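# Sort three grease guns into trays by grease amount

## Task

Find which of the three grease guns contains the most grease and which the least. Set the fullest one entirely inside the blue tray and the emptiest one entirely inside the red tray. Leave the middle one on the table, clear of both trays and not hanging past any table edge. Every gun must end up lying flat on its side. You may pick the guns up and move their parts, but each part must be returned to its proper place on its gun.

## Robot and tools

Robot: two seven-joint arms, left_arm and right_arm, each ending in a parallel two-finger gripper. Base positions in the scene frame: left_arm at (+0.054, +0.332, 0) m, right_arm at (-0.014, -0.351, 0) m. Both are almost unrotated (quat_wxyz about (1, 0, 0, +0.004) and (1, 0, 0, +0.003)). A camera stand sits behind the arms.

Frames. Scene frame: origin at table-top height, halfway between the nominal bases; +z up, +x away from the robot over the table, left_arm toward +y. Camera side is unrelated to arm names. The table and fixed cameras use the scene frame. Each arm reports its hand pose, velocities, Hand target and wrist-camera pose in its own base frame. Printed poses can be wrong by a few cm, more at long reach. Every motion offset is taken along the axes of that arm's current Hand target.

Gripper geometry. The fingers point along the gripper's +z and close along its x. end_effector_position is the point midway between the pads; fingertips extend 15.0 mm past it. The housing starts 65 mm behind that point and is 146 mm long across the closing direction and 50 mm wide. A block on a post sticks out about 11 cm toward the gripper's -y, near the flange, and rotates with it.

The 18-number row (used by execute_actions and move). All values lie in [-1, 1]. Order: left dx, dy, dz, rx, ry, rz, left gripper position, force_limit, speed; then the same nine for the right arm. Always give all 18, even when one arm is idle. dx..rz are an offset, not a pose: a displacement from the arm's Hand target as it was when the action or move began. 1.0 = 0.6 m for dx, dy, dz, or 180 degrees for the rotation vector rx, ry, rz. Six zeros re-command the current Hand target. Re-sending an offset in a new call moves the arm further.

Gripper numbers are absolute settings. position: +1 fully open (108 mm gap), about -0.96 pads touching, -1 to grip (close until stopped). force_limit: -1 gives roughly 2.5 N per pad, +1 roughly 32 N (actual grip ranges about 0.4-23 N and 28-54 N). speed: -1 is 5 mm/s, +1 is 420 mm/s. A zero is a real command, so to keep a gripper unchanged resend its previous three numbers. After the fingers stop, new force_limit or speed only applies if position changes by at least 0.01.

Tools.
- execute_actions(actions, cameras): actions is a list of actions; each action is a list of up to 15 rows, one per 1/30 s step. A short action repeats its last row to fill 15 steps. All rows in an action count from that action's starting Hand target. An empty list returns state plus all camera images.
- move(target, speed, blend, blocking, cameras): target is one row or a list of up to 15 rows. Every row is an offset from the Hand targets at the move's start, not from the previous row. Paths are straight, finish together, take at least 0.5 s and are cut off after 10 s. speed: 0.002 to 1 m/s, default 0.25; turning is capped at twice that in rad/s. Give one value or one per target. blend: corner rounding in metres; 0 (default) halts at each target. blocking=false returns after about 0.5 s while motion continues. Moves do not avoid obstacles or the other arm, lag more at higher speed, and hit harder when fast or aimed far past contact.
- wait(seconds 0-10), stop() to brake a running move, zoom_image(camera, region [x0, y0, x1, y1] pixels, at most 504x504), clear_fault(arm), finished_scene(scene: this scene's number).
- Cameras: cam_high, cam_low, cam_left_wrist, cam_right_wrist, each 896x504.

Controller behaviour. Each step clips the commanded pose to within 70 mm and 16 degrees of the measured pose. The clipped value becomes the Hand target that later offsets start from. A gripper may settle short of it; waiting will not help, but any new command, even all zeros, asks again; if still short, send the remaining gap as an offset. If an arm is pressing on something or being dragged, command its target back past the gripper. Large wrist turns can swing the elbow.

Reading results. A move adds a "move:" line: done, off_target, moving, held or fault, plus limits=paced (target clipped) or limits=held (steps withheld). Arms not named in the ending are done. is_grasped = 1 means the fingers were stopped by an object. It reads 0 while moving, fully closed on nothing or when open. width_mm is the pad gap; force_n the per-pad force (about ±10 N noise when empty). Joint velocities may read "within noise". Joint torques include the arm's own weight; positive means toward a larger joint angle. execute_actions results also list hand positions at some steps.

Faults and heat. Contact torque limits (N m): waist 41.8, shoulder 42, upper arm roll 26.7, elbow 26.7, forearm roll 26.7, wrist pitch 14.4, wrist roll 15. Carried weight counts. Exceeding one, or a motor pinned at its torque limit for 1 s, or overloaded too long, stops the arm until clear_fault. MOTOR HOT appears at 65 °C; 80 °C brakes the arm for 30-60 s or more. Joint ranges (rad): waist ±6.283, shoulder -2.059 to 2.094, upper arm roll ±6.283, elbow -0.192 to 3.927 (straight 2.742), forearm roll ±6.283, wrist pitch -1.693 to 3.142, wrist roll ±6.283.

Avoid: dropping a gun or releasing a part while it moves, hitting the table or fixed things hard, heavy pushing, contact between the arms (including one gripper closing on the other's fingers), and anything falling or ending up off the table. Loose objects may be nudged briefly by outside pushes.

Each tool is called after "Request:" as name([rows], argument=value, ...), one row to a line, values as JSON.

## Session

Request:
execute_actions(actions=[])

Scene clock: 0.00 s.
left_arm: end_effector_position=(+0.0526, +0.2888, +0.2249) width_mm=0.00 is_grasped=0 force_n=0.00 end_effector_quat_wxyz=(-0.560, +0.746, +0.255, -0.257) | right_arm: end_effector_position=(+0.1297, +0.1326, +0.3831) width_mm=107.99 is_grasped=0 force_n=0.00 end_effector_quat_wxyz=(+0.657, -0.619, -0.318, +0.288)
Joint positions: left_arm=[0.949 -0.522 -0.445 0.225 1.112 1.36 1.638] | right_arm=[0.36 -0.315 -0.516 0.692 0.781 2.312 1.475]
Joint velocities: within noise
Joint torques (N m): no reading
Motor temperatures (°C): left_arm=[33 32 32 38 32 32 32] | right_arm=[32 34 34 33 32 39 33]
Hand target: left_arm +0.0526, +0.2888, +0.2249; -0.560, +0.746, +0.255, -0.257 | right_arm +0.1297, +0.1326, +0.3831; +0.657, -0.619, -0.318, +0.288
Tool commands: left_gripper/position=-0.964 left_gripper/force_limit=+1.0 left_gripper/speed=+1.0 right_gripper/position=+1.0 right_gripper/force_limit=+1.0 right_gripper/speed=+1.0

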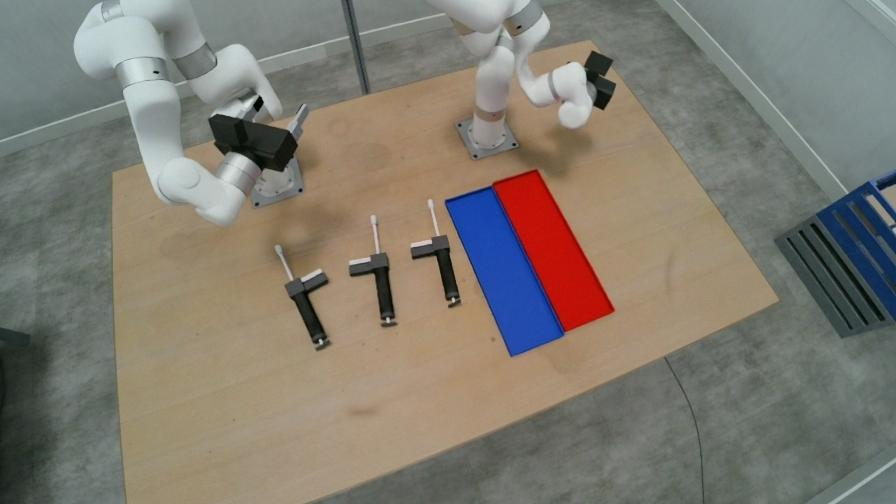

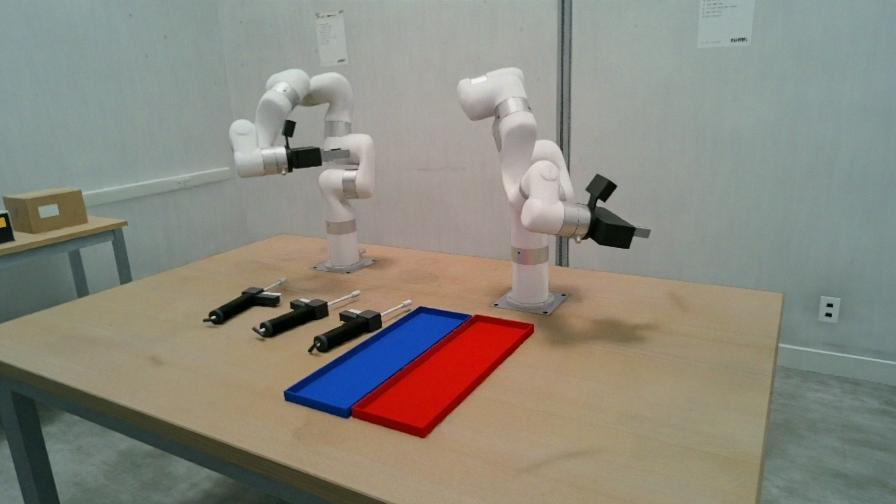

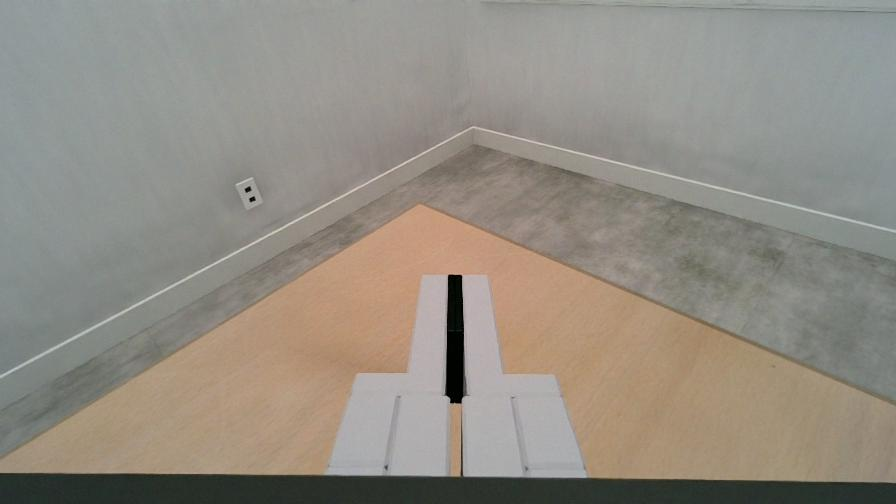

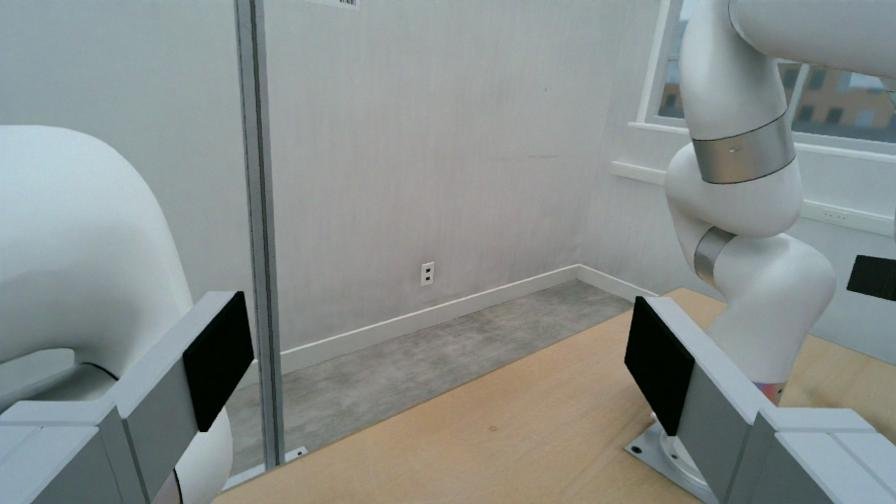

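Request:
move(target=[-0.338,0.021,-0.738,-0.39,0.179,0.178,0.998,0.5,0.5,0.149,0.182,-0.499,-0.481,-0.188,-0.153,0.998,0.5,0.5], cameras=["cam_left_wrist","cam_right_wrist"], speed=0.5)

Scene clock: 4.80 s.
left_arm: end_effector_position=(+0.2000, -0.1611, +0.3395) width_mm=107.89 is_grasped=0 force_n=0.00 end_effector_quat_wxyz=(+0.000, +1.000, -0.001, -0.001) | right_arm: end_effector_position=(+0.4199, +0.0201, +0.2704) width_mm=107.90 is_grasped=0 force_n=0.00 end_effector_quat_wxyz=(+0.000, +0.707, +0.707, -0.001)
Joint positions: left_arm=[0.219 -0.938 -0.507 0.824 -0.406 1.688 2.208] | right_arm=[0.486 -0.207 -0.402 1.028 -0.086 1.221 0.906]
Joint torques (N m): left_arm=[-0.46 4.27 6.66 12.08 -0.5 -1.57 -0.39] | right_arm=[-2.39 -18.1 3.21 26.16 -0.72 -2.52 0.37]
Hand target: left_arm +0.2000, -0.1611, +0.3395; +0.000, +1.000, -0.001, -0.001 | right_arm +0.4199, +0.0201, +0.2704; +0.000, +0.707, +0.707, -0.001
Off the commanded pose: left_arm 0.000 m, 0 deg | right_arm 0.000 m, 0 deg.
move: done
Images, in order (width x height): cam_left_wrist 896x504, cam_right_wrist 896x504.

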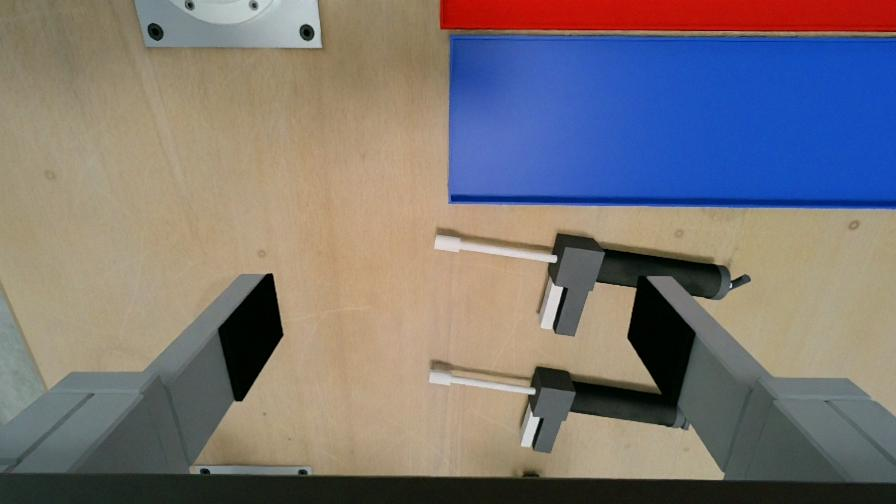

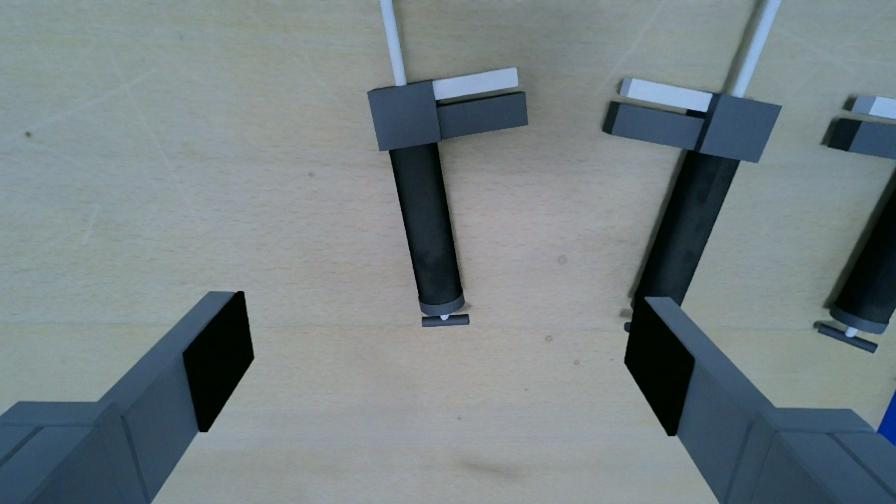

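Request:
move([
  [0,0,0,0,0,0,0.998,0.5,0.5,-0.03,0.045,0.25,0,0,-0.048,0.6,0.4,0.5],
  [0,0,0,0,0,0,0.998,0.5,0.5,-0.03,0.045,0.4148,0,0,-0.048,0.6,0.4,0.5],
  [0,0,0,0,0,0,0.998,0.5,0.5,-0.03,0.045,0.4148,0,0,-0.048,-1,0.4,-0.3],
  [0,0,0,0,0,0,0.998,0.5,0.5,-0.03,0.045,0.25,0,0,-0.048,-1,0.4,-0.3],
  [0.168,0.29,0.067,0,0,0,0.998,0.5,0.5,0.3,-0.083,0.084,0,0,-0.5,-1,0.4,-0.3],
], speed=[0.35,0.25,0.25,0.3,0.5], blend=[0.04,0,0,0.03,0], cameras=["cam_left_wrist","cam_right_wrist"])

Scene clock: 11.17 s.
left_arm: end_effector_position=(+0.3006, -0.3353, +0.2994) width_mm=107.89 is_grasped=0 force_n=0.00 end_effector_quat_wxyz=(+0.000, +1.000, -0.001, -0.001) | right_arm: end_effector_position=(+0.3700, +0.2001, +0.2199) width_mm=35.18 is_grasped=1 force_n=36.45 end_effector_quat_wxyz=(+0.000, +0.000, +1.000, +0.000)
Joint positions: left_arm=[0.558 -0.359 -1.213 1.217 -0.345 1.36 1.799] | right_arm=[0.753 -0.157 -0.246 0.917 -0.044 1.072 -0.254]
Joint torques (N m): left_arm=[1.38 3.03 5.98 13.23 1.1 -1.16 -0.3] | right_arm=[1.77 -20.16 2.16 31.35 0.33 -2.09 -0.41]
Hand target: left_arm +0.3006, -0.3353, +0.2994; +0.000, +1.000, -0.001, -0.001 | right_arm +0.3700, +0.2001, +0.2199; +0.000, +0.000, +1.000, +0.000
Off the commanded pose: left_arm 0.000 m, 0 deg | right_arm 0.000 m, 0 deg.
move: done
Images, in order (width x height): cam_left_wrist 896x504, cam_right_wrist 896x504.

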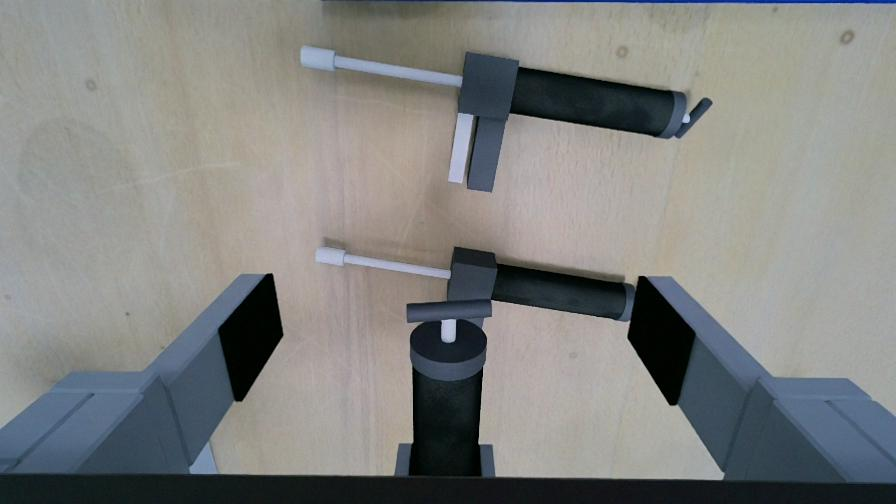

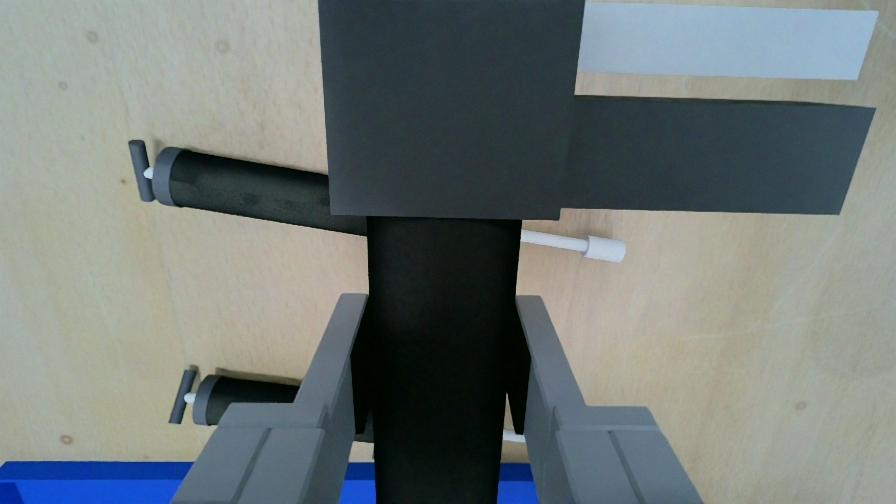

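Request:
move([
  [0.002,0.045,0.13,0,0,0,0.998,0.5,0.5,0,0,0,0,0,0,-1,0.4,-0.3],
  [0.002,0.045,0.13,0,0,0,-1,0,-0.2,0,0,0,0,0,0,-1,0.4,-0.3],
  [0.002,-0.12,0.13,0,0,0,-1,0,-0.2,0,0,0,0,0,0,-1,0.4,-0.3],
  [0.002,-0.12,0.13,0,0,0,0.998,0.5,0.5,0,0,0,0,0,0,-1,0.4,-0.3],
  [0.002,-0.08,0,0,0,0,0.998,0.5,0.5,0,0,0,0,0,0,-1,0.4,-0.3],
], speed=[0.25,0.25,0.08,0.2,0.3], cameras=["cam_left_wrist"])

Scene clock: 18.90 s.
left_arm: end_effector_position=(+0.3018, -0.2872, +0.2993) width_mm=107.88 is_grasped=0 force_n=0.00 end_effector_quat_wxyz=(+0.000, +1.000, -0.001, -0.001) | right_arm: end_effector_position=(+0.3700, +0.2001, +0.2199) width_mm=35.22 is_grasped=1 force_n=33.80 end_effector_quat_wxyz=(+0.000, +0.000, +1.000, +0.000)
Joint positions: left_arm=[0.44 -0.448 -0.997 1.105 -0.381 1.376 1.926] | right_arm=[0.753 -0.157 -0.246 0.917 -0.044 1.072 -0.254]
Joint torques (N m): left_arm=[1.31 -0.13 6.53 12.9 1.27 -1.15 -0.41] | right_arm=[-2.32 -20.51 0.69 31.08 -0.86 -2.69 0.15]
Hand target: left_arm +0.3019, -0.2873, +0.2993; +0.000, +1.000, -0.001, -0.001 | right_arm +0.3700, +0.2001, +0.2199; +0.000, +0.000, +1.000, +0.000
Off the commanded pose: left_arm 0.000 m, 0 deg | right_arm 0.000 m, 0 deg.
move: done
Images, in order (width x height): cam_left_wrist 896x504.

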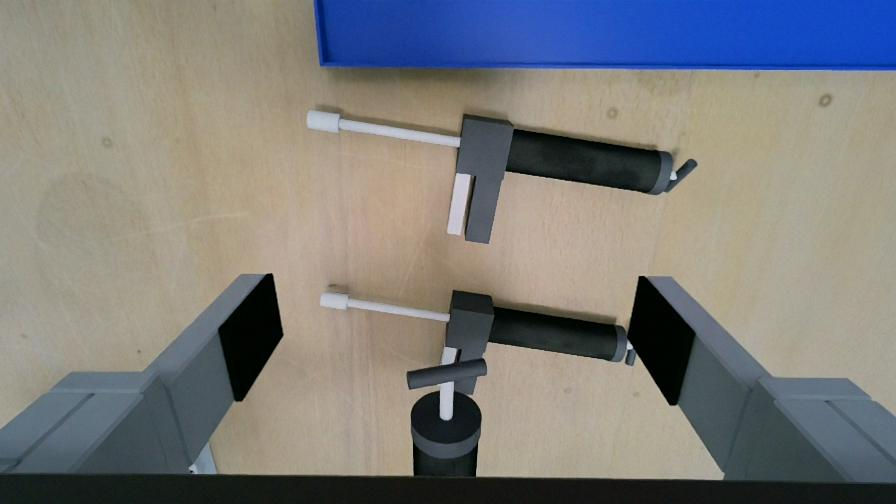

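Request:
move([
  [0,0.116,0.135,0,0,0,0.998,0.5,0.5,0,0,0,0,0,0,-1,0.4,-0.3],
  [0,0.116,0.135,0,0,0,-1,0.4,-0.4,0,0,0,0,0,0,-1,0.4,-0.3],
  [0,0.02,0.135,0,0,0,-1,0.4,-0.4,0,0,0,0,0,0,-1,0.4,-0.3],
  [0,0.02,0.135,0,0,0,0.998,0.5,0.5,0,0,0,0,0,0,-1,0.4,-0.3],
  [0,0.02,0,0,0,0,0.998,0.5,0.5,0,0,0,0,0,0,-1,0.4,-0.3],
], speed=[0.25,0.25,0.06,0.2,0.3], cameras=["cam_left_wrist"])

Scene clock: 24.57 s.
left_arm: end_effector_position=(+0.3018, -0.2992, +0.2993) width_mm=107.89 is_grasped=0 force_n=0.00 end_effector_quat_wxyz=(+0.000, +1.000, -0.001, -0.001) | right_arm: end_effector_position=(+0.3700, +0.2001, +0.2199) width_mm=35.23 is_grasped=1 force_n=33.53 end_effector_quat_wxyz=(+0.000, +0.000, +1.000, +0.000)
Joint positions: left_arm=[0.423 -0.4 -1.02 1.13 -0.348 1.361 1.873] | right_arm=[0.753 -0.157 -0.246 0.917 -0.044 1.072 -0.254]
Joint torques (N m): left_arm=[-0.77 -4.86 6.69 13.17 1.19 -1.15 0.29] | right_arm=[2.21 -22.24 2.15 31.5 0.09 -2.8 0.32]
Hand target: left_arm +0.3018, -0.2993, +0.2993; +0.000, +1.000, -0.001, -0.001 | right_arm +0.3700, +0.2001, +0.2199; +0.000, +0.000, +1.000, +0.000
Off the commanded pose: left_arm 0.000 m, 0 deg | right_arm 0.000 m, 0 deg.
move: done
Images, in order (width x height): cam_left_wrist 896x504.

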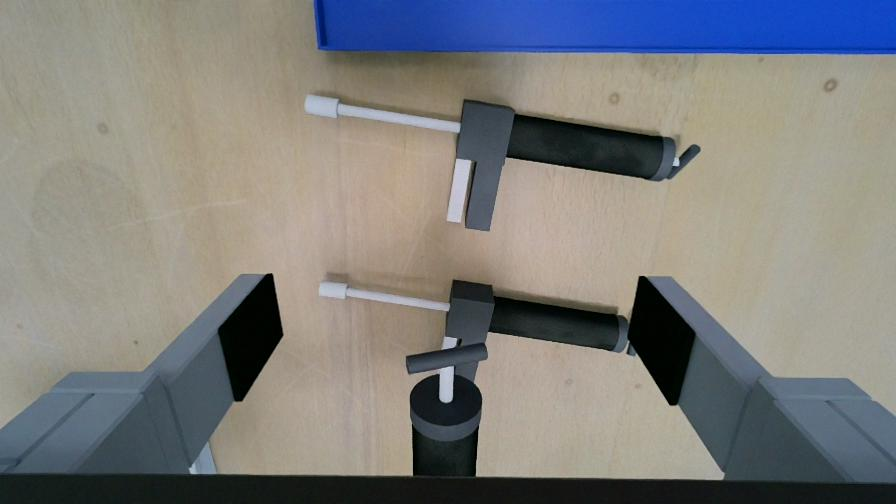

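Request:
move([
  [0,0,0.135,0,0,0,-1,0.5,0.5,0,0,0,0,0,0,-1,0.4,-0.3],
  [0,0.118,0.135,0,0,0,-1,0.5,0.5,0,0,0,0,0,0,-1,0.4,-0.3],
  [0,0.08,0.135,0,0,0,-1,0.5,0.5,0,0,0,0,0,0,-1,0.4,-0.3],
  [0,0.06,0,0,0,0,-1,0.5,0.5,0,0,0,0,0,0,-1,0.4,-0.3],
], speed=[0.3,0.07,0.2,0.3], blend=[0,0,0.02,0], cameras=["cam_left_wrist"])

Scene clock: 27.90 s.
left_arm: end_effector_position=(+0.3016, -0.3701, +0.2184) width_mm=0.00 is_grasped=0 force_n=24.19 end_effector_quat_wxyz=(+0.000, +1.000, -0.001, -0.001) | right_arm: end_effector_position=(+0.3792, +0.1791, +0.2180) width_mm=35.23 is_grasped=1 force_n=32.97 end_effector_quat_wxyz=(-0.005, +0.027, +1.000, +0.001)
Joint positions: left_arm=[0.906 -0.188 -1.726 1.123 -0.21 1.103 1.63] | right_arm=[0.751 -0.157 -0.3 0.916 -0.045 1.075 -0.254]
Joint torques (N m): left_arm=[1.77 7.77 3.09 13.55 -0.49 -1.16 0.25] | right_arm=[1.66 -21.3 1.27 31.31 -0.01 -2.82 0.15]
Hand target: left_arm +0.3017, -0.3701, +0.2184; +0.000, +1.000, -0.001, -0.001 (not the last commanded pose) | right_arm +0.3792, +0.1791, +0.2180; -0.005, +0.027, +1.000, +0.001 (not the last commanded pose)
Tool commands: left_gripper/position=-1.0 left_gripper/force_limit=+0.5 left_gripper/speed=+0.5 right_gripper/position=-1.0 right_gripper/force_limit=+0.4 right_gripper/speed=-0.3
Off the commanded pose: left_arm 0.088 m, 0 deg | right_arm 0.023 m, 3 deg.
TORQUE FAULT: the external load on joint 3 (upper arm roll) of the right arm reached its load limit, and that arm stopped. The contact can be on any part of that arm beyond that joint, not only on its tool. A torque fault puts only its own arm into a fault stop. That arm's remaining commands of this call were not run. The hold on joint 3 (upper arm roll) of that arm was moved back by the arm itself, up to 3 degrees, as the stop began. That arm is still stopped at the end of this call. While its stop runs, that arm, its gripper or tool too, takes no new command.
CLEAR FAULT: the right arm stays stopped (state 4) until you call clear_fault(arm="right_arm").
End effector pose when the fault began: right_arm: position (+0.3700, +0.1985, +0.2194), quat_wxyz (-0.002, +0.001, +1.000, -0.001)
Joint positions when the fault began: right_arm=[0.752 -0.157 -0.247 0.917 -0.045 1.074 -0.254]
move: fault (right_arm), off_target (left_arm); path passed 2 of 4 targets
Images, in order (width x height): cam_left_wrist 896x504.

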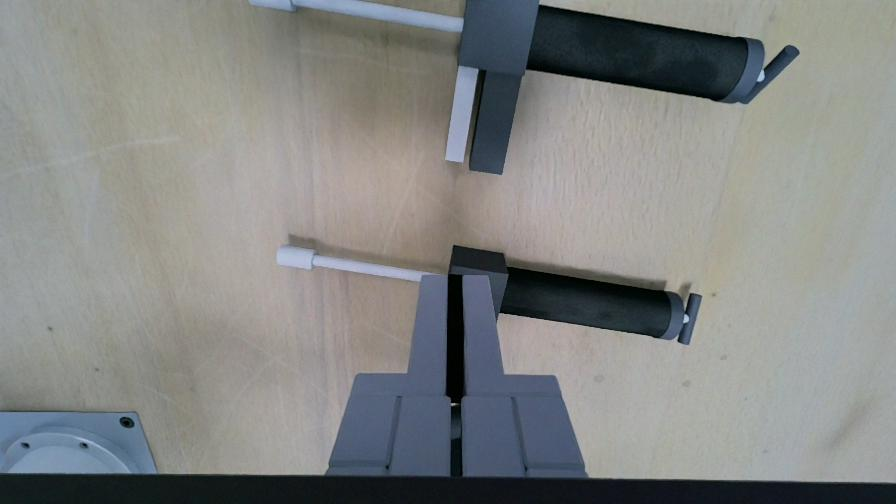

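Request:
clear_fault(arm="right_arm")

Request:
move([
  [0,-0.06,0,0,0,0,-1,0.5,0.5,0,0,0,0,0,0,-1,0.4,-0.3],
  [0,-0.06,-0.135,0,0,0,0.998,0.5,0.5,0,0,0,0,0,0,-1,0.4,-0.3],
], cameras=["cam_left_wrist","cam_right_wrist"])

Scene clock: 28.27 s.
left_arm: end_effector_position=(+0.3017, -0.3701, +0.2184) width_mm=0.00 is_grasped=0 force_n=24.19 end_effector_quat_wxyz=(+0.000, +1.000, -0.001, -0.001) | right_arm: end_effector_position=(+0.3792, +0.1791, +0.2180) width_mm=35.23 is_grasped=1 force_n=32.98 end_effector_quat_wxyz=(-0.005, +0.027, +1.000, +0.001)
Joint positions: left_arm=[0.906 -0.188 -1.726 1.123 -0.21 1.103 1.63] | right_arm=[0.751 -0.157 -0.3 0.916 -0.045 1.075 -0.254]
Joint torques (N m): left_arm=[1.25 7.77 3.18 13.39 -0.64 -1.15 0.32] | right_arm=[1.74 -21.06 1.13 30.91 0.29 -2.85 0.01]
Hand target: left_arm +0.3017, -0.3701, +0.2184; +0.000, +1.000, -0.001, -0.001 (not the last commanded pose) | right_arm +0.3792, +0.1791, +0.2180; -0.005, +0.027, +1.000, +0.001 (not the last commanded pose)
Tool commands: left_gripper/position=-1.0 left_gripper/force_limit=+0.5 left_gripper/speed=+0.5 right_gripper/position=-1.0 right_gripper/force_limit=+0.4 right_gripper/speed=-0.3
Off the commanded pose: left_arm 0.088 m, 0 deg | right_arm 0.023 m, 3 deg.
TORQUE FAULT, CONTINUED: the right arm's stop, for the torque fault of joint 3 (upper arm roll) that an earlier result reported, is over. The call counts as one of the actions that you can send in this scene. The hold on joint 3 (upper arm roll) of that arm was moved back by the arm itself, up to 3 degrees, as the stop began. That arm's target is now where it stood when the stop ended, not its last command. That arm's gripper keeps its grip as last carried out, and that arm accepts commands again: back off and push less far.
CLEAR FAULT: your call cleared the right arm's torque fault. If a joint's load stays at its limit, that arm stops again at once.

Scene clock: 30.77 s.
left_arm: end_effector_position=(+0.3018, -0.3341, +0.2994) width_mm=107.88 is_grasped=0 force_n=0.00 end_effector_quat_wxyz=(+0.000, +1.000, -0.001, -0.001) | right_arm: end_effector_position=(+0.3792, +0.1791, +0.2180) width_mm=35.23 is_grasped=1 force_n=32.97 end_effector_quat_wxyz=(-0.005, +0.027, +1.000, +0.001)
Joint positions: left_arm=[0.467 -0.288 -1.16 1.211 -0.273 1.338 1.744] | right_arm=[0.751 -0.157 -0.3 0.916 -0.045 1.075 -0.254]
Joint torques (N m): left_arm=[-0.62 -4.31 5.34 13.54 -0.58 -1.39 0.33] | right_arm=[-0.12 -21.77 1.46 31.39 -0.22 -2.86 0]
Hand target: left_arm +0.3018, -0.3341, +0.2994; +0.000, +1.000, -0.001, -0.001 | right_arm +0.3792, +0.1791, +0.2180; -0.005, +0.027, +1.000, +0.001
Off the commanded pose: left_arm 0.000 m, 0 deg | right_arm 0.000 m, 0 deg.
move: done
Images, in order (width x height): cam_left_wrist 896x504, cam_right_wrist 896x504.

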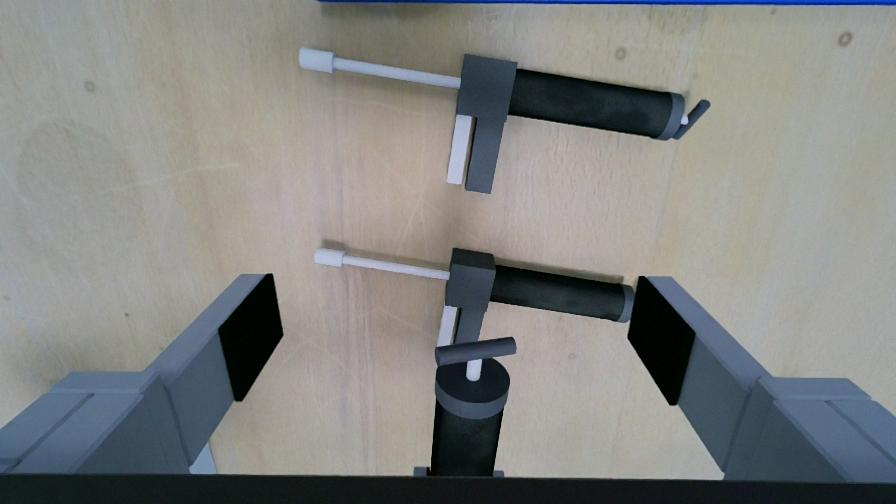

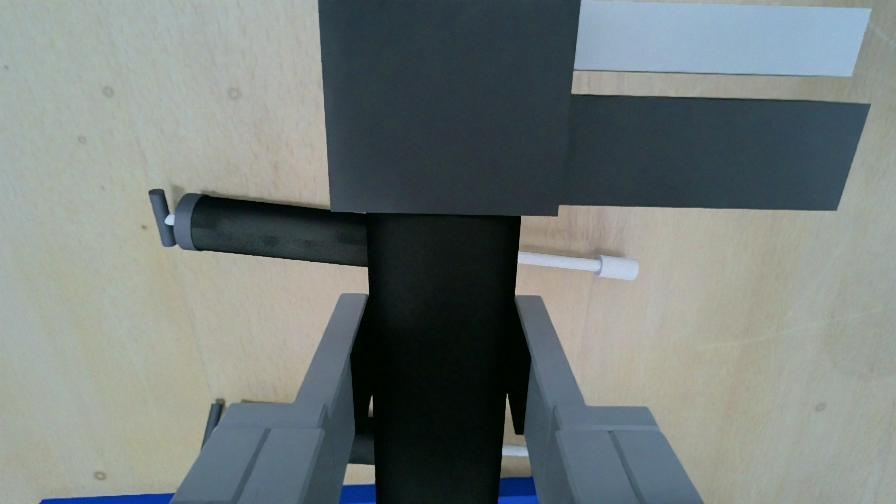

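Request:
move([
  [-0.1,-0.2,0,0,0,0,0.998,0.5,0.5,0.412,0.096,0,0.0006,-0.0032,-0.017,-1,0.4,-0.3],
  [-0.1,-0.2,0,0,0,0,0.998,0.5,0.5,0.412,0.096,0.325,0.0006,-0.0032,-0.017,-1,0.4,-0.3],
  [-0.1,-0.2,0,0,0,0,0.998,0.5,0.5,0.412,0.096,0.325,0.0006,-0.0032,-0.017,0.2,0.4,0],
  [-0.1,-0.2,0,0,0,0,0.998,0.5,0.5,0.412,0.096,0.0,0.0006,-0.0032,-0.017,0.2,0.4,0],
], speed=[0.35,0.2,0.2,0.3], blend=[0.03,0,0,0], cameras=["cam_left_wrist","cam_high"])

Scene clock: 38.20 s.
left_arm: end_effector_position=(+0.2419, -0.2140, +0.2993) width_mm=107.88 is_grasped=0 force_n=0.00 end_effector_quat_wxyz=(+0.000, +1.000, -0.001, -0.001) | right_arm: end_effector_position=(+0.1355, +0.2500, +0.2206) width_mm=63.99 is_grasped=0 force_n=0.00 end_effector_quat_wxyz=(+0.000, +0.000, +1.000, +0.000)
Joint positions: left_arm=[0.236 -0.753 -0.687 0.844 -0.452 1.482 2.097] | right_arm=[0.988 -0.658 0.074 0.513 0.05 1.171 0.243]
Joint torques (N m): left_arm=[-0.88 -2.8 8.07 11.66 1.28 -1.21 0.38] | right_arm=[-2.32 -8.01 -1.22 28.49 -0.67 -1.94 -0.3]
Hand target: left_arm +0.2419, -0.2140, +0.2993; +0.000, +1.000, -0.001, -0.001 | right_arm +0.1355, +0.2500, +0.2207; +0.000, +0.000, +1.000, +0.000
Off the commanded pose: left_arm 0.000 m, 0 deg | right_arm 0.000 m, 0 deg.
move: done
Images, in order (width x height): cam_high 896x504, cam_left_wrist 896x504.

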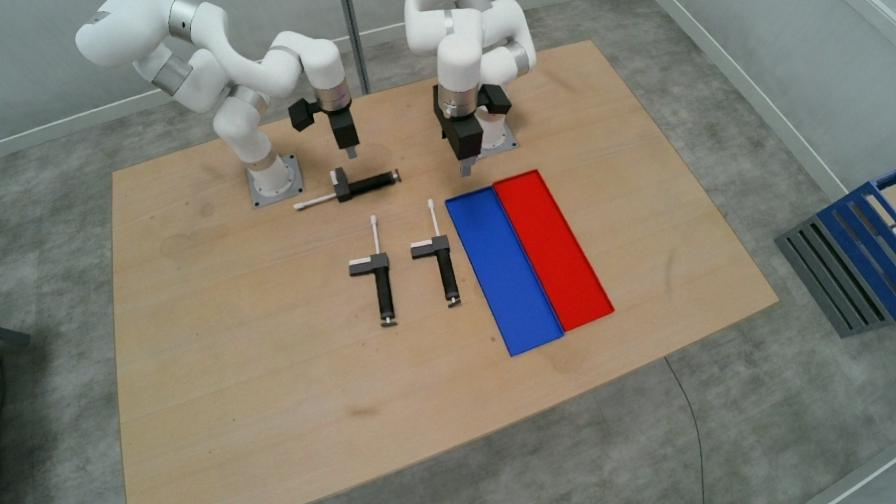

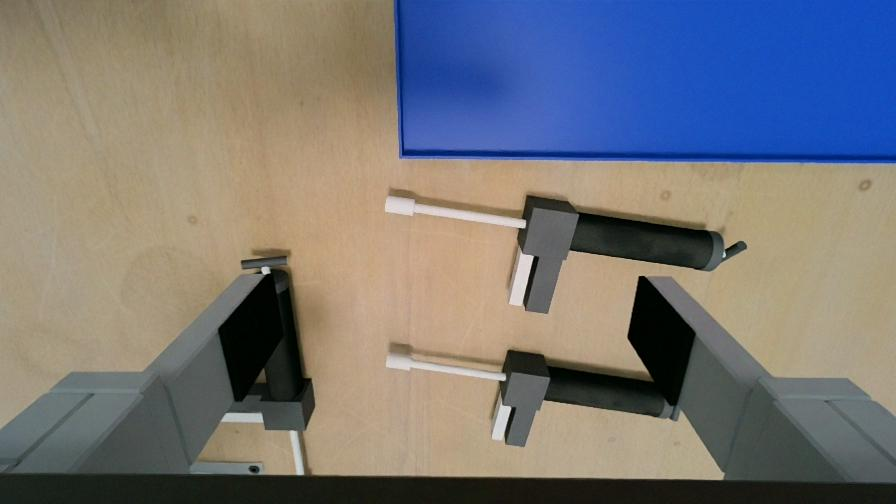

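Request:
move([
  [0,0,0,0,0,0,0.998,0.5,0.5,-0.5275,-0.072,0.05,0,0,0.548,0.5,0.4,0.5],
  [-0.287,0.343,0.167,0,0,0,0.5,0.5,0.5,-0.5275,-0.072,0.117,0,0,0.548,0.5,0.4,0.5],
], speed=[0.5,0.4], blend=[0.05,0], cameras=["cam_left_wrist","cam_right_wrist"])

Scene clock: 43.10 s.
left_arm: end_effector_position=(+0.0694, -0.4197, +0.1996) width_mm=80.51 is_grasped=0 force_n=0.00 end_effector_quat_wxyz=(+0.000, +1.000, -0.001, -0.001) | right_arm: end_effector_position=(+0.4519, +0.2066, +0.1503) width_mm=80.50 is_grasped=0 force_n=0.00 end_effector_quat_wxyz=(+0.000, +0.759, +0.651, +0.000)
Joint positions: left_arm=[0.166 -0.801 -1.306 0.953 -0.799 1.319 1.575] | right_arm=[0.542 0.176 -0.118 1.087 0.026 0.913 1.346]
Joint torques (N m): left_arm=[1.3 12.8 12.16 10.08 1.25 -1.27 -0.36] | right_arm=[-1.99 -26.44 0.11 24.95 0.33 -2.4 -0.4]
Hand target: left_arm +0.0694, -0.4197, +0.1996; +0.000, +1.000, -0.001, -0.001 | right_arm +0.4519, +0.2066, +0.1503; +0.000, +0.759, +0.651, +0.000
Off the commanded pose: left_arm 0.000 m, 0 deg | right_arm 0.000 m, 0 deg.
move: done
Images, in order (width x height): cam_left_wrist 896x504, cam_right_wrist 896x504.

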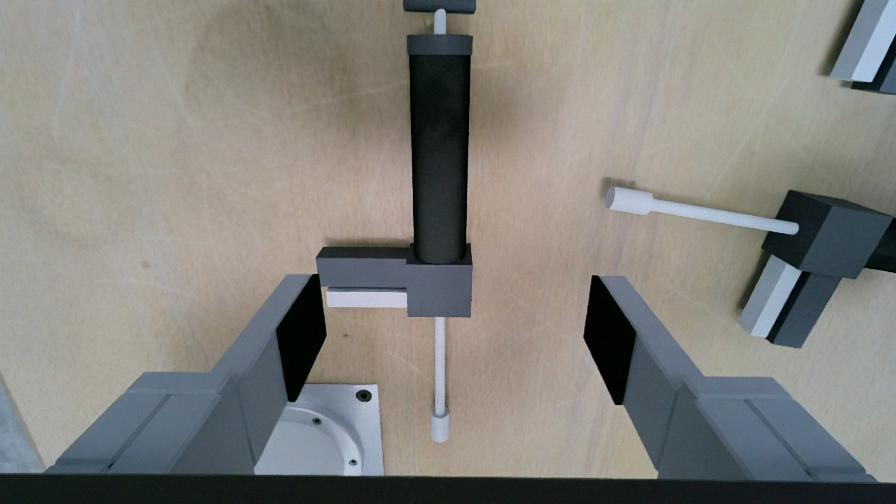

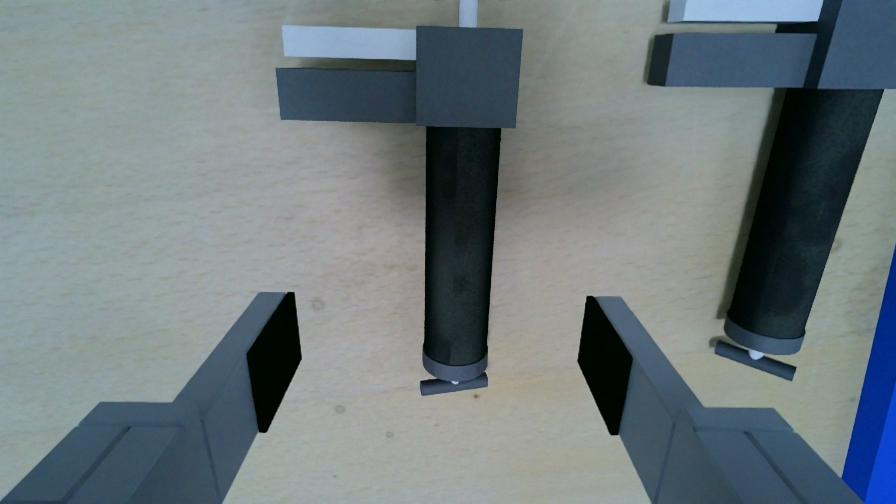

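Request:
move([
  [-0.0083,0.0167,0.295,0,0,0,0.5,0.4,0.5,0.013,0,0.2147,0,0,0,0.5,0.4,0.5],
  [-0.0083,0.0167,0.295,0,0,0,-1,0.4,-0.3,0.013,0,0.2147,0,0,0,-1,0.4,-0.3],
  [-0.0083,0.0167,0.05,0,0,0,-1,0.4,-0.3,0.013,0,0.2147,0,0,0,-1,0.4,-0.3],
  [0.7177,-0.655,0.05,0,0,0.5,-1,0.4,-0.3,0.013,0,0.2,0,0,0,-1,0.4,-0.3],
  [0.7177,-0.655,0.05,0,0,0.5,-1,0.4,-0.3,-0.0315,-0.133,-0.116,0,0,-0.548,-1,0.4,-0.3],
], speed=[0.25,0.25,0.3,0.5,0.5], blend=[0,0,0.03,0,0], cameras=["cam_left_wrist","cam_high"])

Scene clock: 52.53 s.
left_arm: end_effector_position=(+0.5004, -0.0272, +0.1686) width_mm=35.39 is_grasped=1 force_n=21.99 end_effector_quat_wxyz=(+0.001, +0.707, -0.707, +0.000) | right_arm: end_effector_position=(+0.3702, +0.1999, +0.2200) width_mm=35.15 is_grasped=1 force_n=38.48 end_effector_quat_wxyz=(+0.000, +0.000, +1.000, +0.000)
Joint positions: left_arm=[0.653 0.22 -0.748 1.133 0.178 0.98 3.744] | right_arm=[0.502 -0.153 -0.007 0.916 -0.001 1.07 -0.289]
Joint torques (N m): left_arm=[-0.69 -25.99 -2.78 14.65 1.15 -1.38 -0.37] | right_arm=[1.57 -23.95 -0.2 31.75 0.27 -2.46 -0.23]
Hand target: left_arm +0.5004, -0.0272, +0.1686; +0.001, +0.707, -0.707, +0.000 | right_arm +0.3702, +0.1999, +0.2200; +0.000, +0.000, +1.000, +0.000
Off the commanded pose: left_arm 0.000 m, 0 deg | right_arm 0.000 m, 0 deg.
move: done
Images, in order (width x height): cam_high 896x504, cam_left_wrist 896x504.

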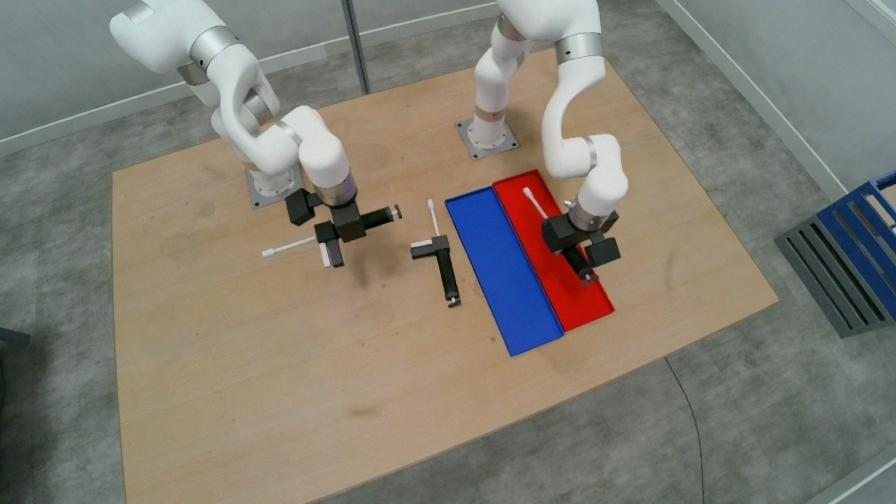

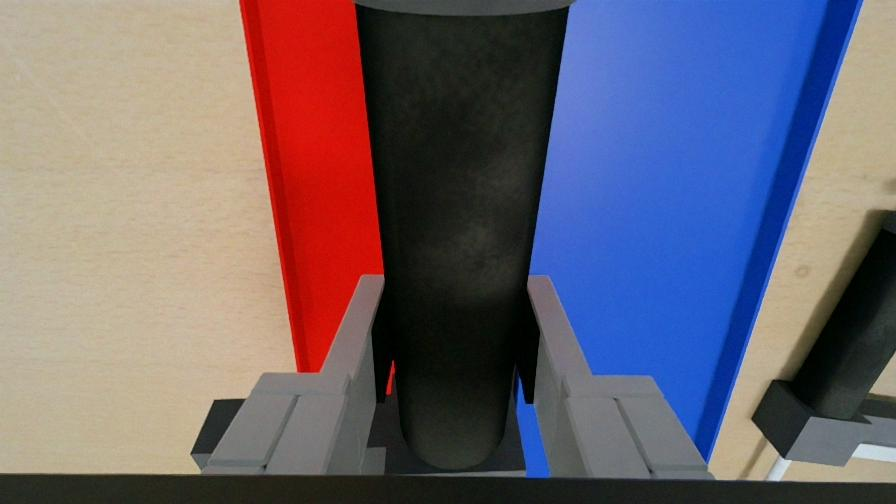

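Request:
move([
  [-0.01,0,0.12,0,0,0,-1,0.4,-0.3,0,0,0,0,0,0,-1,0.4,-0.3],
  [-0.01,0,0.235,0,0,0,-1,0.4,-0.3,0,0,0,0,0,0,-1,0.4,-0.3],
  [-0.01,0,0.235,0,0,0,-0.15,0.4,-0.5,0,0,0,0,0,0,-1,0.4,-0.3],
  [-0.01,0,0.02,0,0,0,-0.15,0.4,-0.5,0,0,0,0,0,0,-1,0.4,-0.3],
  [0.513,0.333,-0.219,0,0,-0.5,-0.15,0.4,-0.5,0,0,0,0,0,0,-1,0.4,-0.3],
], speed=[0.3,0.08,0.2,0.3,0.5], blend=[0.02,0,0,0.03,0], cameras=["cam_left_wrist","cam_high"])

Scene clock: 58.53 s.
left_arm: end_effector_position=(+0.3004, -0.3346, +0.3006) width_mm=44.75 is_grasped=0 force_n=0.00 end_effector_quat_wxyz=(+0.000, +1.000, -0.001, -0.001) | right_arm: end_effector_position=(+0.3702, +0.1999, +0.2200) width_mm=35.15 is_grasped=1 force_n=38.48 end_effector_quat_wxyz=(+0.000, +0.000, +1.000, +0.000)
Joint positions: left_arm=[0.495 -0.313 -1.176 1.214 -0.297 1.349 1.761] | right_arm=[0.502 -0.153 -0.007 0.917 -0.001 1.07 -0.289]
Joint torques (N m): left_arm=[1.4 0.55 5.03 13.45 1.19 -1.2 -0.35] | right_arm=[1.84 -23.37 -0.44 31.62 0.07 -2.46 -0.07]
Hand target: left_arm +0.3004, -0.3347, +0.3006; +0.000, +1.000, -0.001, -0.001 | right_arm +0.3702, +0.1999, +0.2200; +0.000, +0.000, +1.000, +0.000
Off the commanded pose: left_arm 0.000 m, 0 deg | right_arm 0.000 m, 0 deg.
move: done
Images, in order (width x height): cam_high 896x504, cam_left_wrist 896x504.

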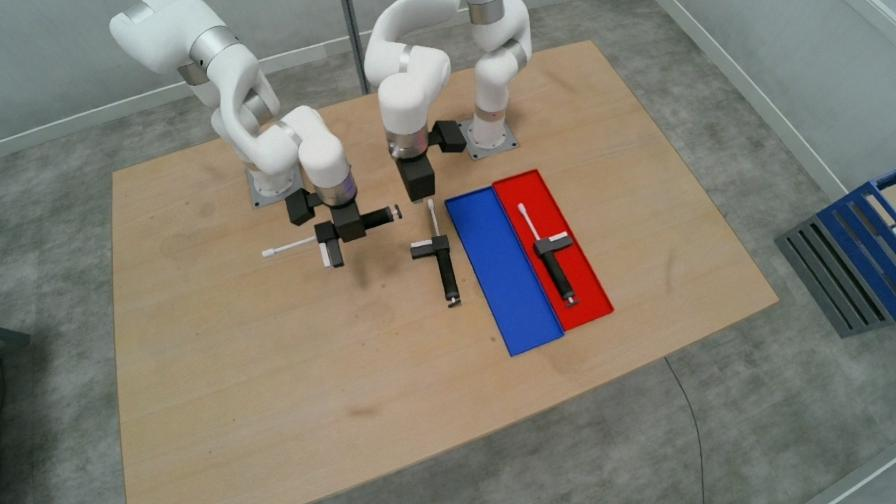

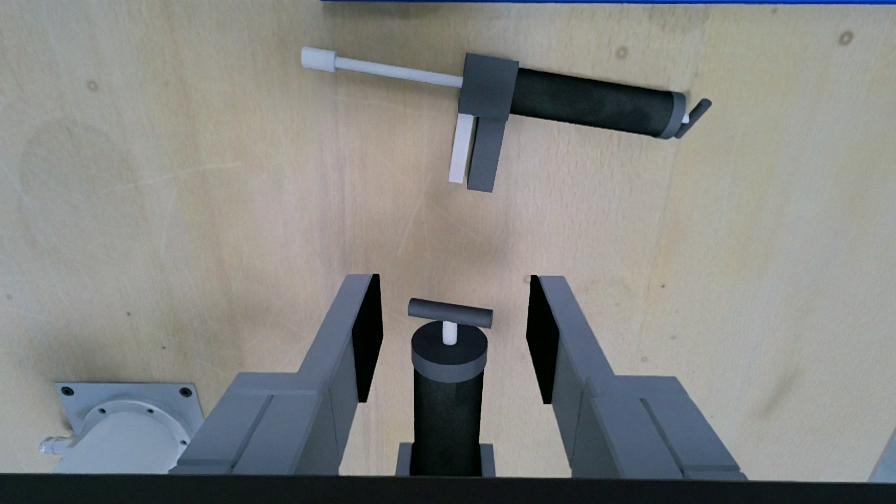

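Request:
move([
  [0.002,0.045,0,0,0,0,0.6,0.5,0.5,0,0,0,0,0,0,-1,0.4,-0.3],
  [0.002,0.045,0.132,0,0,0,0.6,0.5,0.5,0,0,0,0,0,0,-1,0.4,-0.3],
  [0.002,0.045,0.132,0,0,0,-1,0.2,-0.2,0,0,0,0,0,0,-1,0.4,-0.3],
  [0.002,-0.12,0.132,0,0,0,-1,0.2,-0.2,0,0,0,0,0,0,-1,0.4,-0.3],
], speed=[0.25,0.25,0.25,0.1], blend=[0.02,0,0,0], cameras=["cam_left_wrist"])

Scene clock: 62.47 s.
left_arm: end_effector_position=(+0.3016, -0.2627, +0.2213) width_mm=0.00 is_grasped=0 force_n=29.80 end_effector_quat_wxyz=(+0.000, +1.000, -0.001, -0.001) | right_arm: end_effector_position=(+0.3702, +0.1999, +0.2200) width_mm=35.15 is_grasped=1 force_n=38.40 end_effector_quat_wxyz=(+0.000, +0.000, +1.000, +0.000)
Joint positions: left_arm=[0.396 -0.441 -0.996 0.867 -0.405 1.151 1.977] | right_arm=[0.502 -0.153 -0.007 0.917 -0.001 1.07 -0.289]
Joint torques (N m): left_arm=[-0.8 -5.9 6.69 12.24 -0.6 -1.23 0.26] | right_arm=[-2.64 -22.22 -0.41 29.43 -0.81 -2.44 0.27]
Hand target: left_arm +0.3016, -0.2627, +0.2213; +0.000, +1.000, -0.001, -0.001 | right_arm +0.3702, +0.1999, +0.2200; +0.000, +0.000, +1.000, +0.000
Off the commanded pose: left_arm 0.000 m, 0 deg | right_arm 0.000 m, 0 deg.
move: done; blend cut to 0.0135 m at target 1
Images, in order (width x height): cam_left_wrist 896x504.

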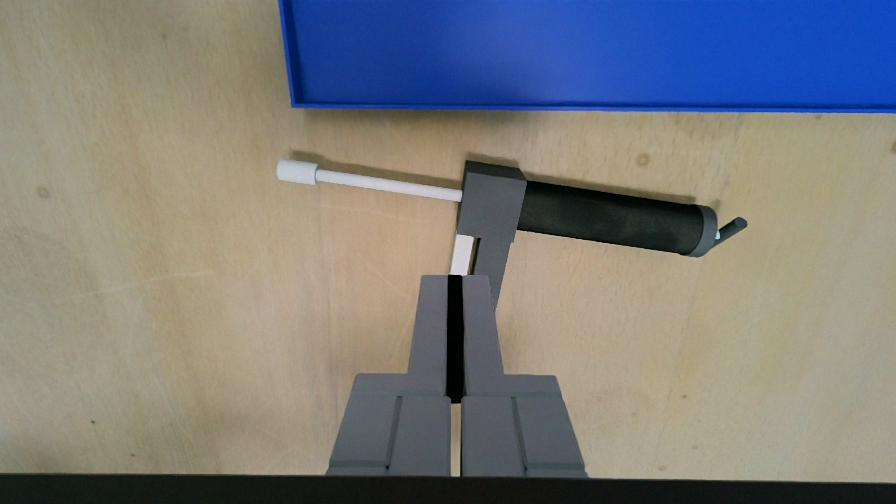

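Look.

Request:
move(target=[0,0.041,-0.132,0,0,0,0.998,0.5,0.5,0,0,0,0,0,0,-1,0.4,-0.3], cameras=["cam_left_wrist"])

Scene clock: 63.57 s.
left_arm: end_effector_position=(+0.3017, -0.2872, +0.3005) width_mm=107.88 is_grasped=0 force_n=0.00 end_effector_quat_wxyz=(+0.000, +1.000, -0.001, -0.001) | right_arm: end_effector_position=(+0.3702, +0.1999, +0.2200) width_mm=35.15 is_grasped=1 force_n=38.40 end_effector_quat_wxyz=(+0.000, +0.000, +1.000, +0.000)
Joint positions: left_arm=[0.402 -0.425 -0.972 1.106 -0.357 1.37 1.906] | right_arm=[0.502 -0.153 -0.007 0.917 -0.001 1.07 -0.289]
Joint torques (N m): left_arm=[1.39 -1.67 6.11 13.14 1.23 -1.1 -0.28] | right_arm=[-2.04 -22.35 -0.23 29.62 -1.06 -2.4 0.23]
Hand target: left_arm +0.3017, -0.2873, +0.3005; +0.000, +1.000, -0.001, -0.001 | right_arm +0.3702, +0.1999, +0.2200; +0.000, +0.000, +1.000, +0.000
Off the commanded pose: left_arm 0.000 m, 0 deg | right_arm 0.000 m, 0 deg.
move: done
Images, in order (width x height): cam_left_wrist 896x504.

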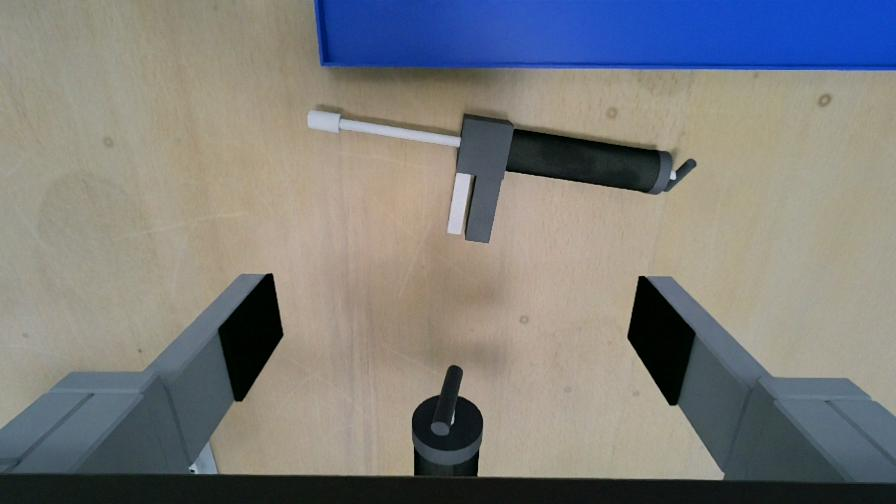

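Request:
move([
  [0,0.12,0,0,0,0,0.3,0.5,0.5,0,0,0,0,0,0,-1,0.4,-0.3],
  [0,0.12,0.132,0,0,0,0.3,0.5,0.5,0,0,0,0,0,0,-1,0.4,-0.3],
  [0,0.12,0.132,0,0,0,-1,0.2,0,0,0,0,0,0,0,-1,0.4,-0.3],
  [0,0.06,0.132,0,0,0,-1,0.2,0,0,0,0,0,0,0,-1,0.4,-0.3],
], speed=[0.25,0.25,0.25,0.08], blend=[0.02,0,0,0], cameras=["cam_left_wrist"])

Scene clock: 67.93 s.
left_arm: end_effector_position=(+0.3015, -0.3233, +0.2214) width_mm=0.00 is_grasped=0 force_n=24.03 end_effector_quat_wxyz=(+0.000, +1.000, -0.001, -0.001) | right_arm: end_effector_position=(+0.3702, +0.1999, +0.2200) width_mm=35.15 is_grasped=1 force_n=38.40 end_effector_quat_wxyz=(+0.000, +0.000, +1.000, +0.000)
Joint positions: left_arm=[0.486 -0.269 -1.221 1.002 -0.284 1.113 1.762] | right_arm=[0.502 -0.153 -0.007 0.917 -0.001 1.07 -0.289]
Joint torques (N m): left_arm=[-0.74 -4.08 5.01 12.67 -0.3 -1.55 0.37] | right_arm=[-1.8 -22.07 0 29.45 -0.84 -2.31 0.15]
Hand target: left_arm +0.3015, -0.3233, +0.2213; +0.000, +1.000, -0.001, -0.001 | right_arm +0.3702, +0.1999, +0.2200; +0.000, +0.000, +1.000, +0.000
Off the commanded pose: left_arm 0.000 m, 0 deg | right_arm 0.000 m, 0 deg.
move: done
Images, in order (width x height): cam_left_wrist 896x504.

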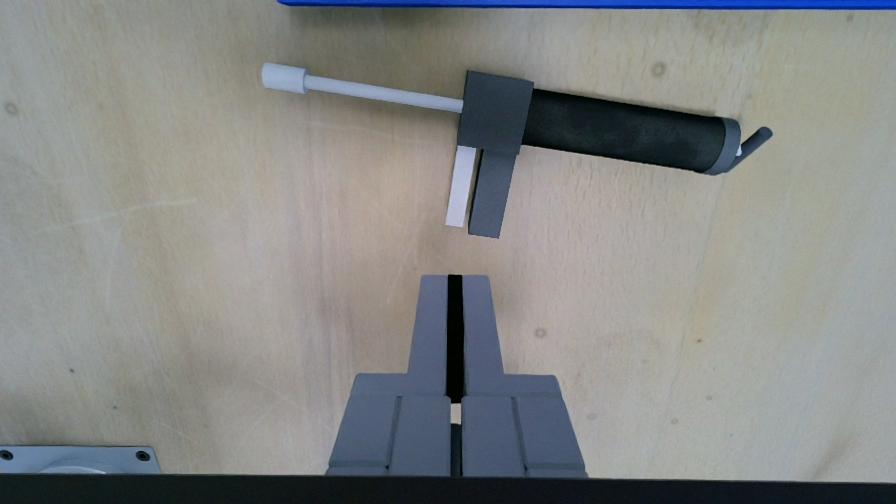

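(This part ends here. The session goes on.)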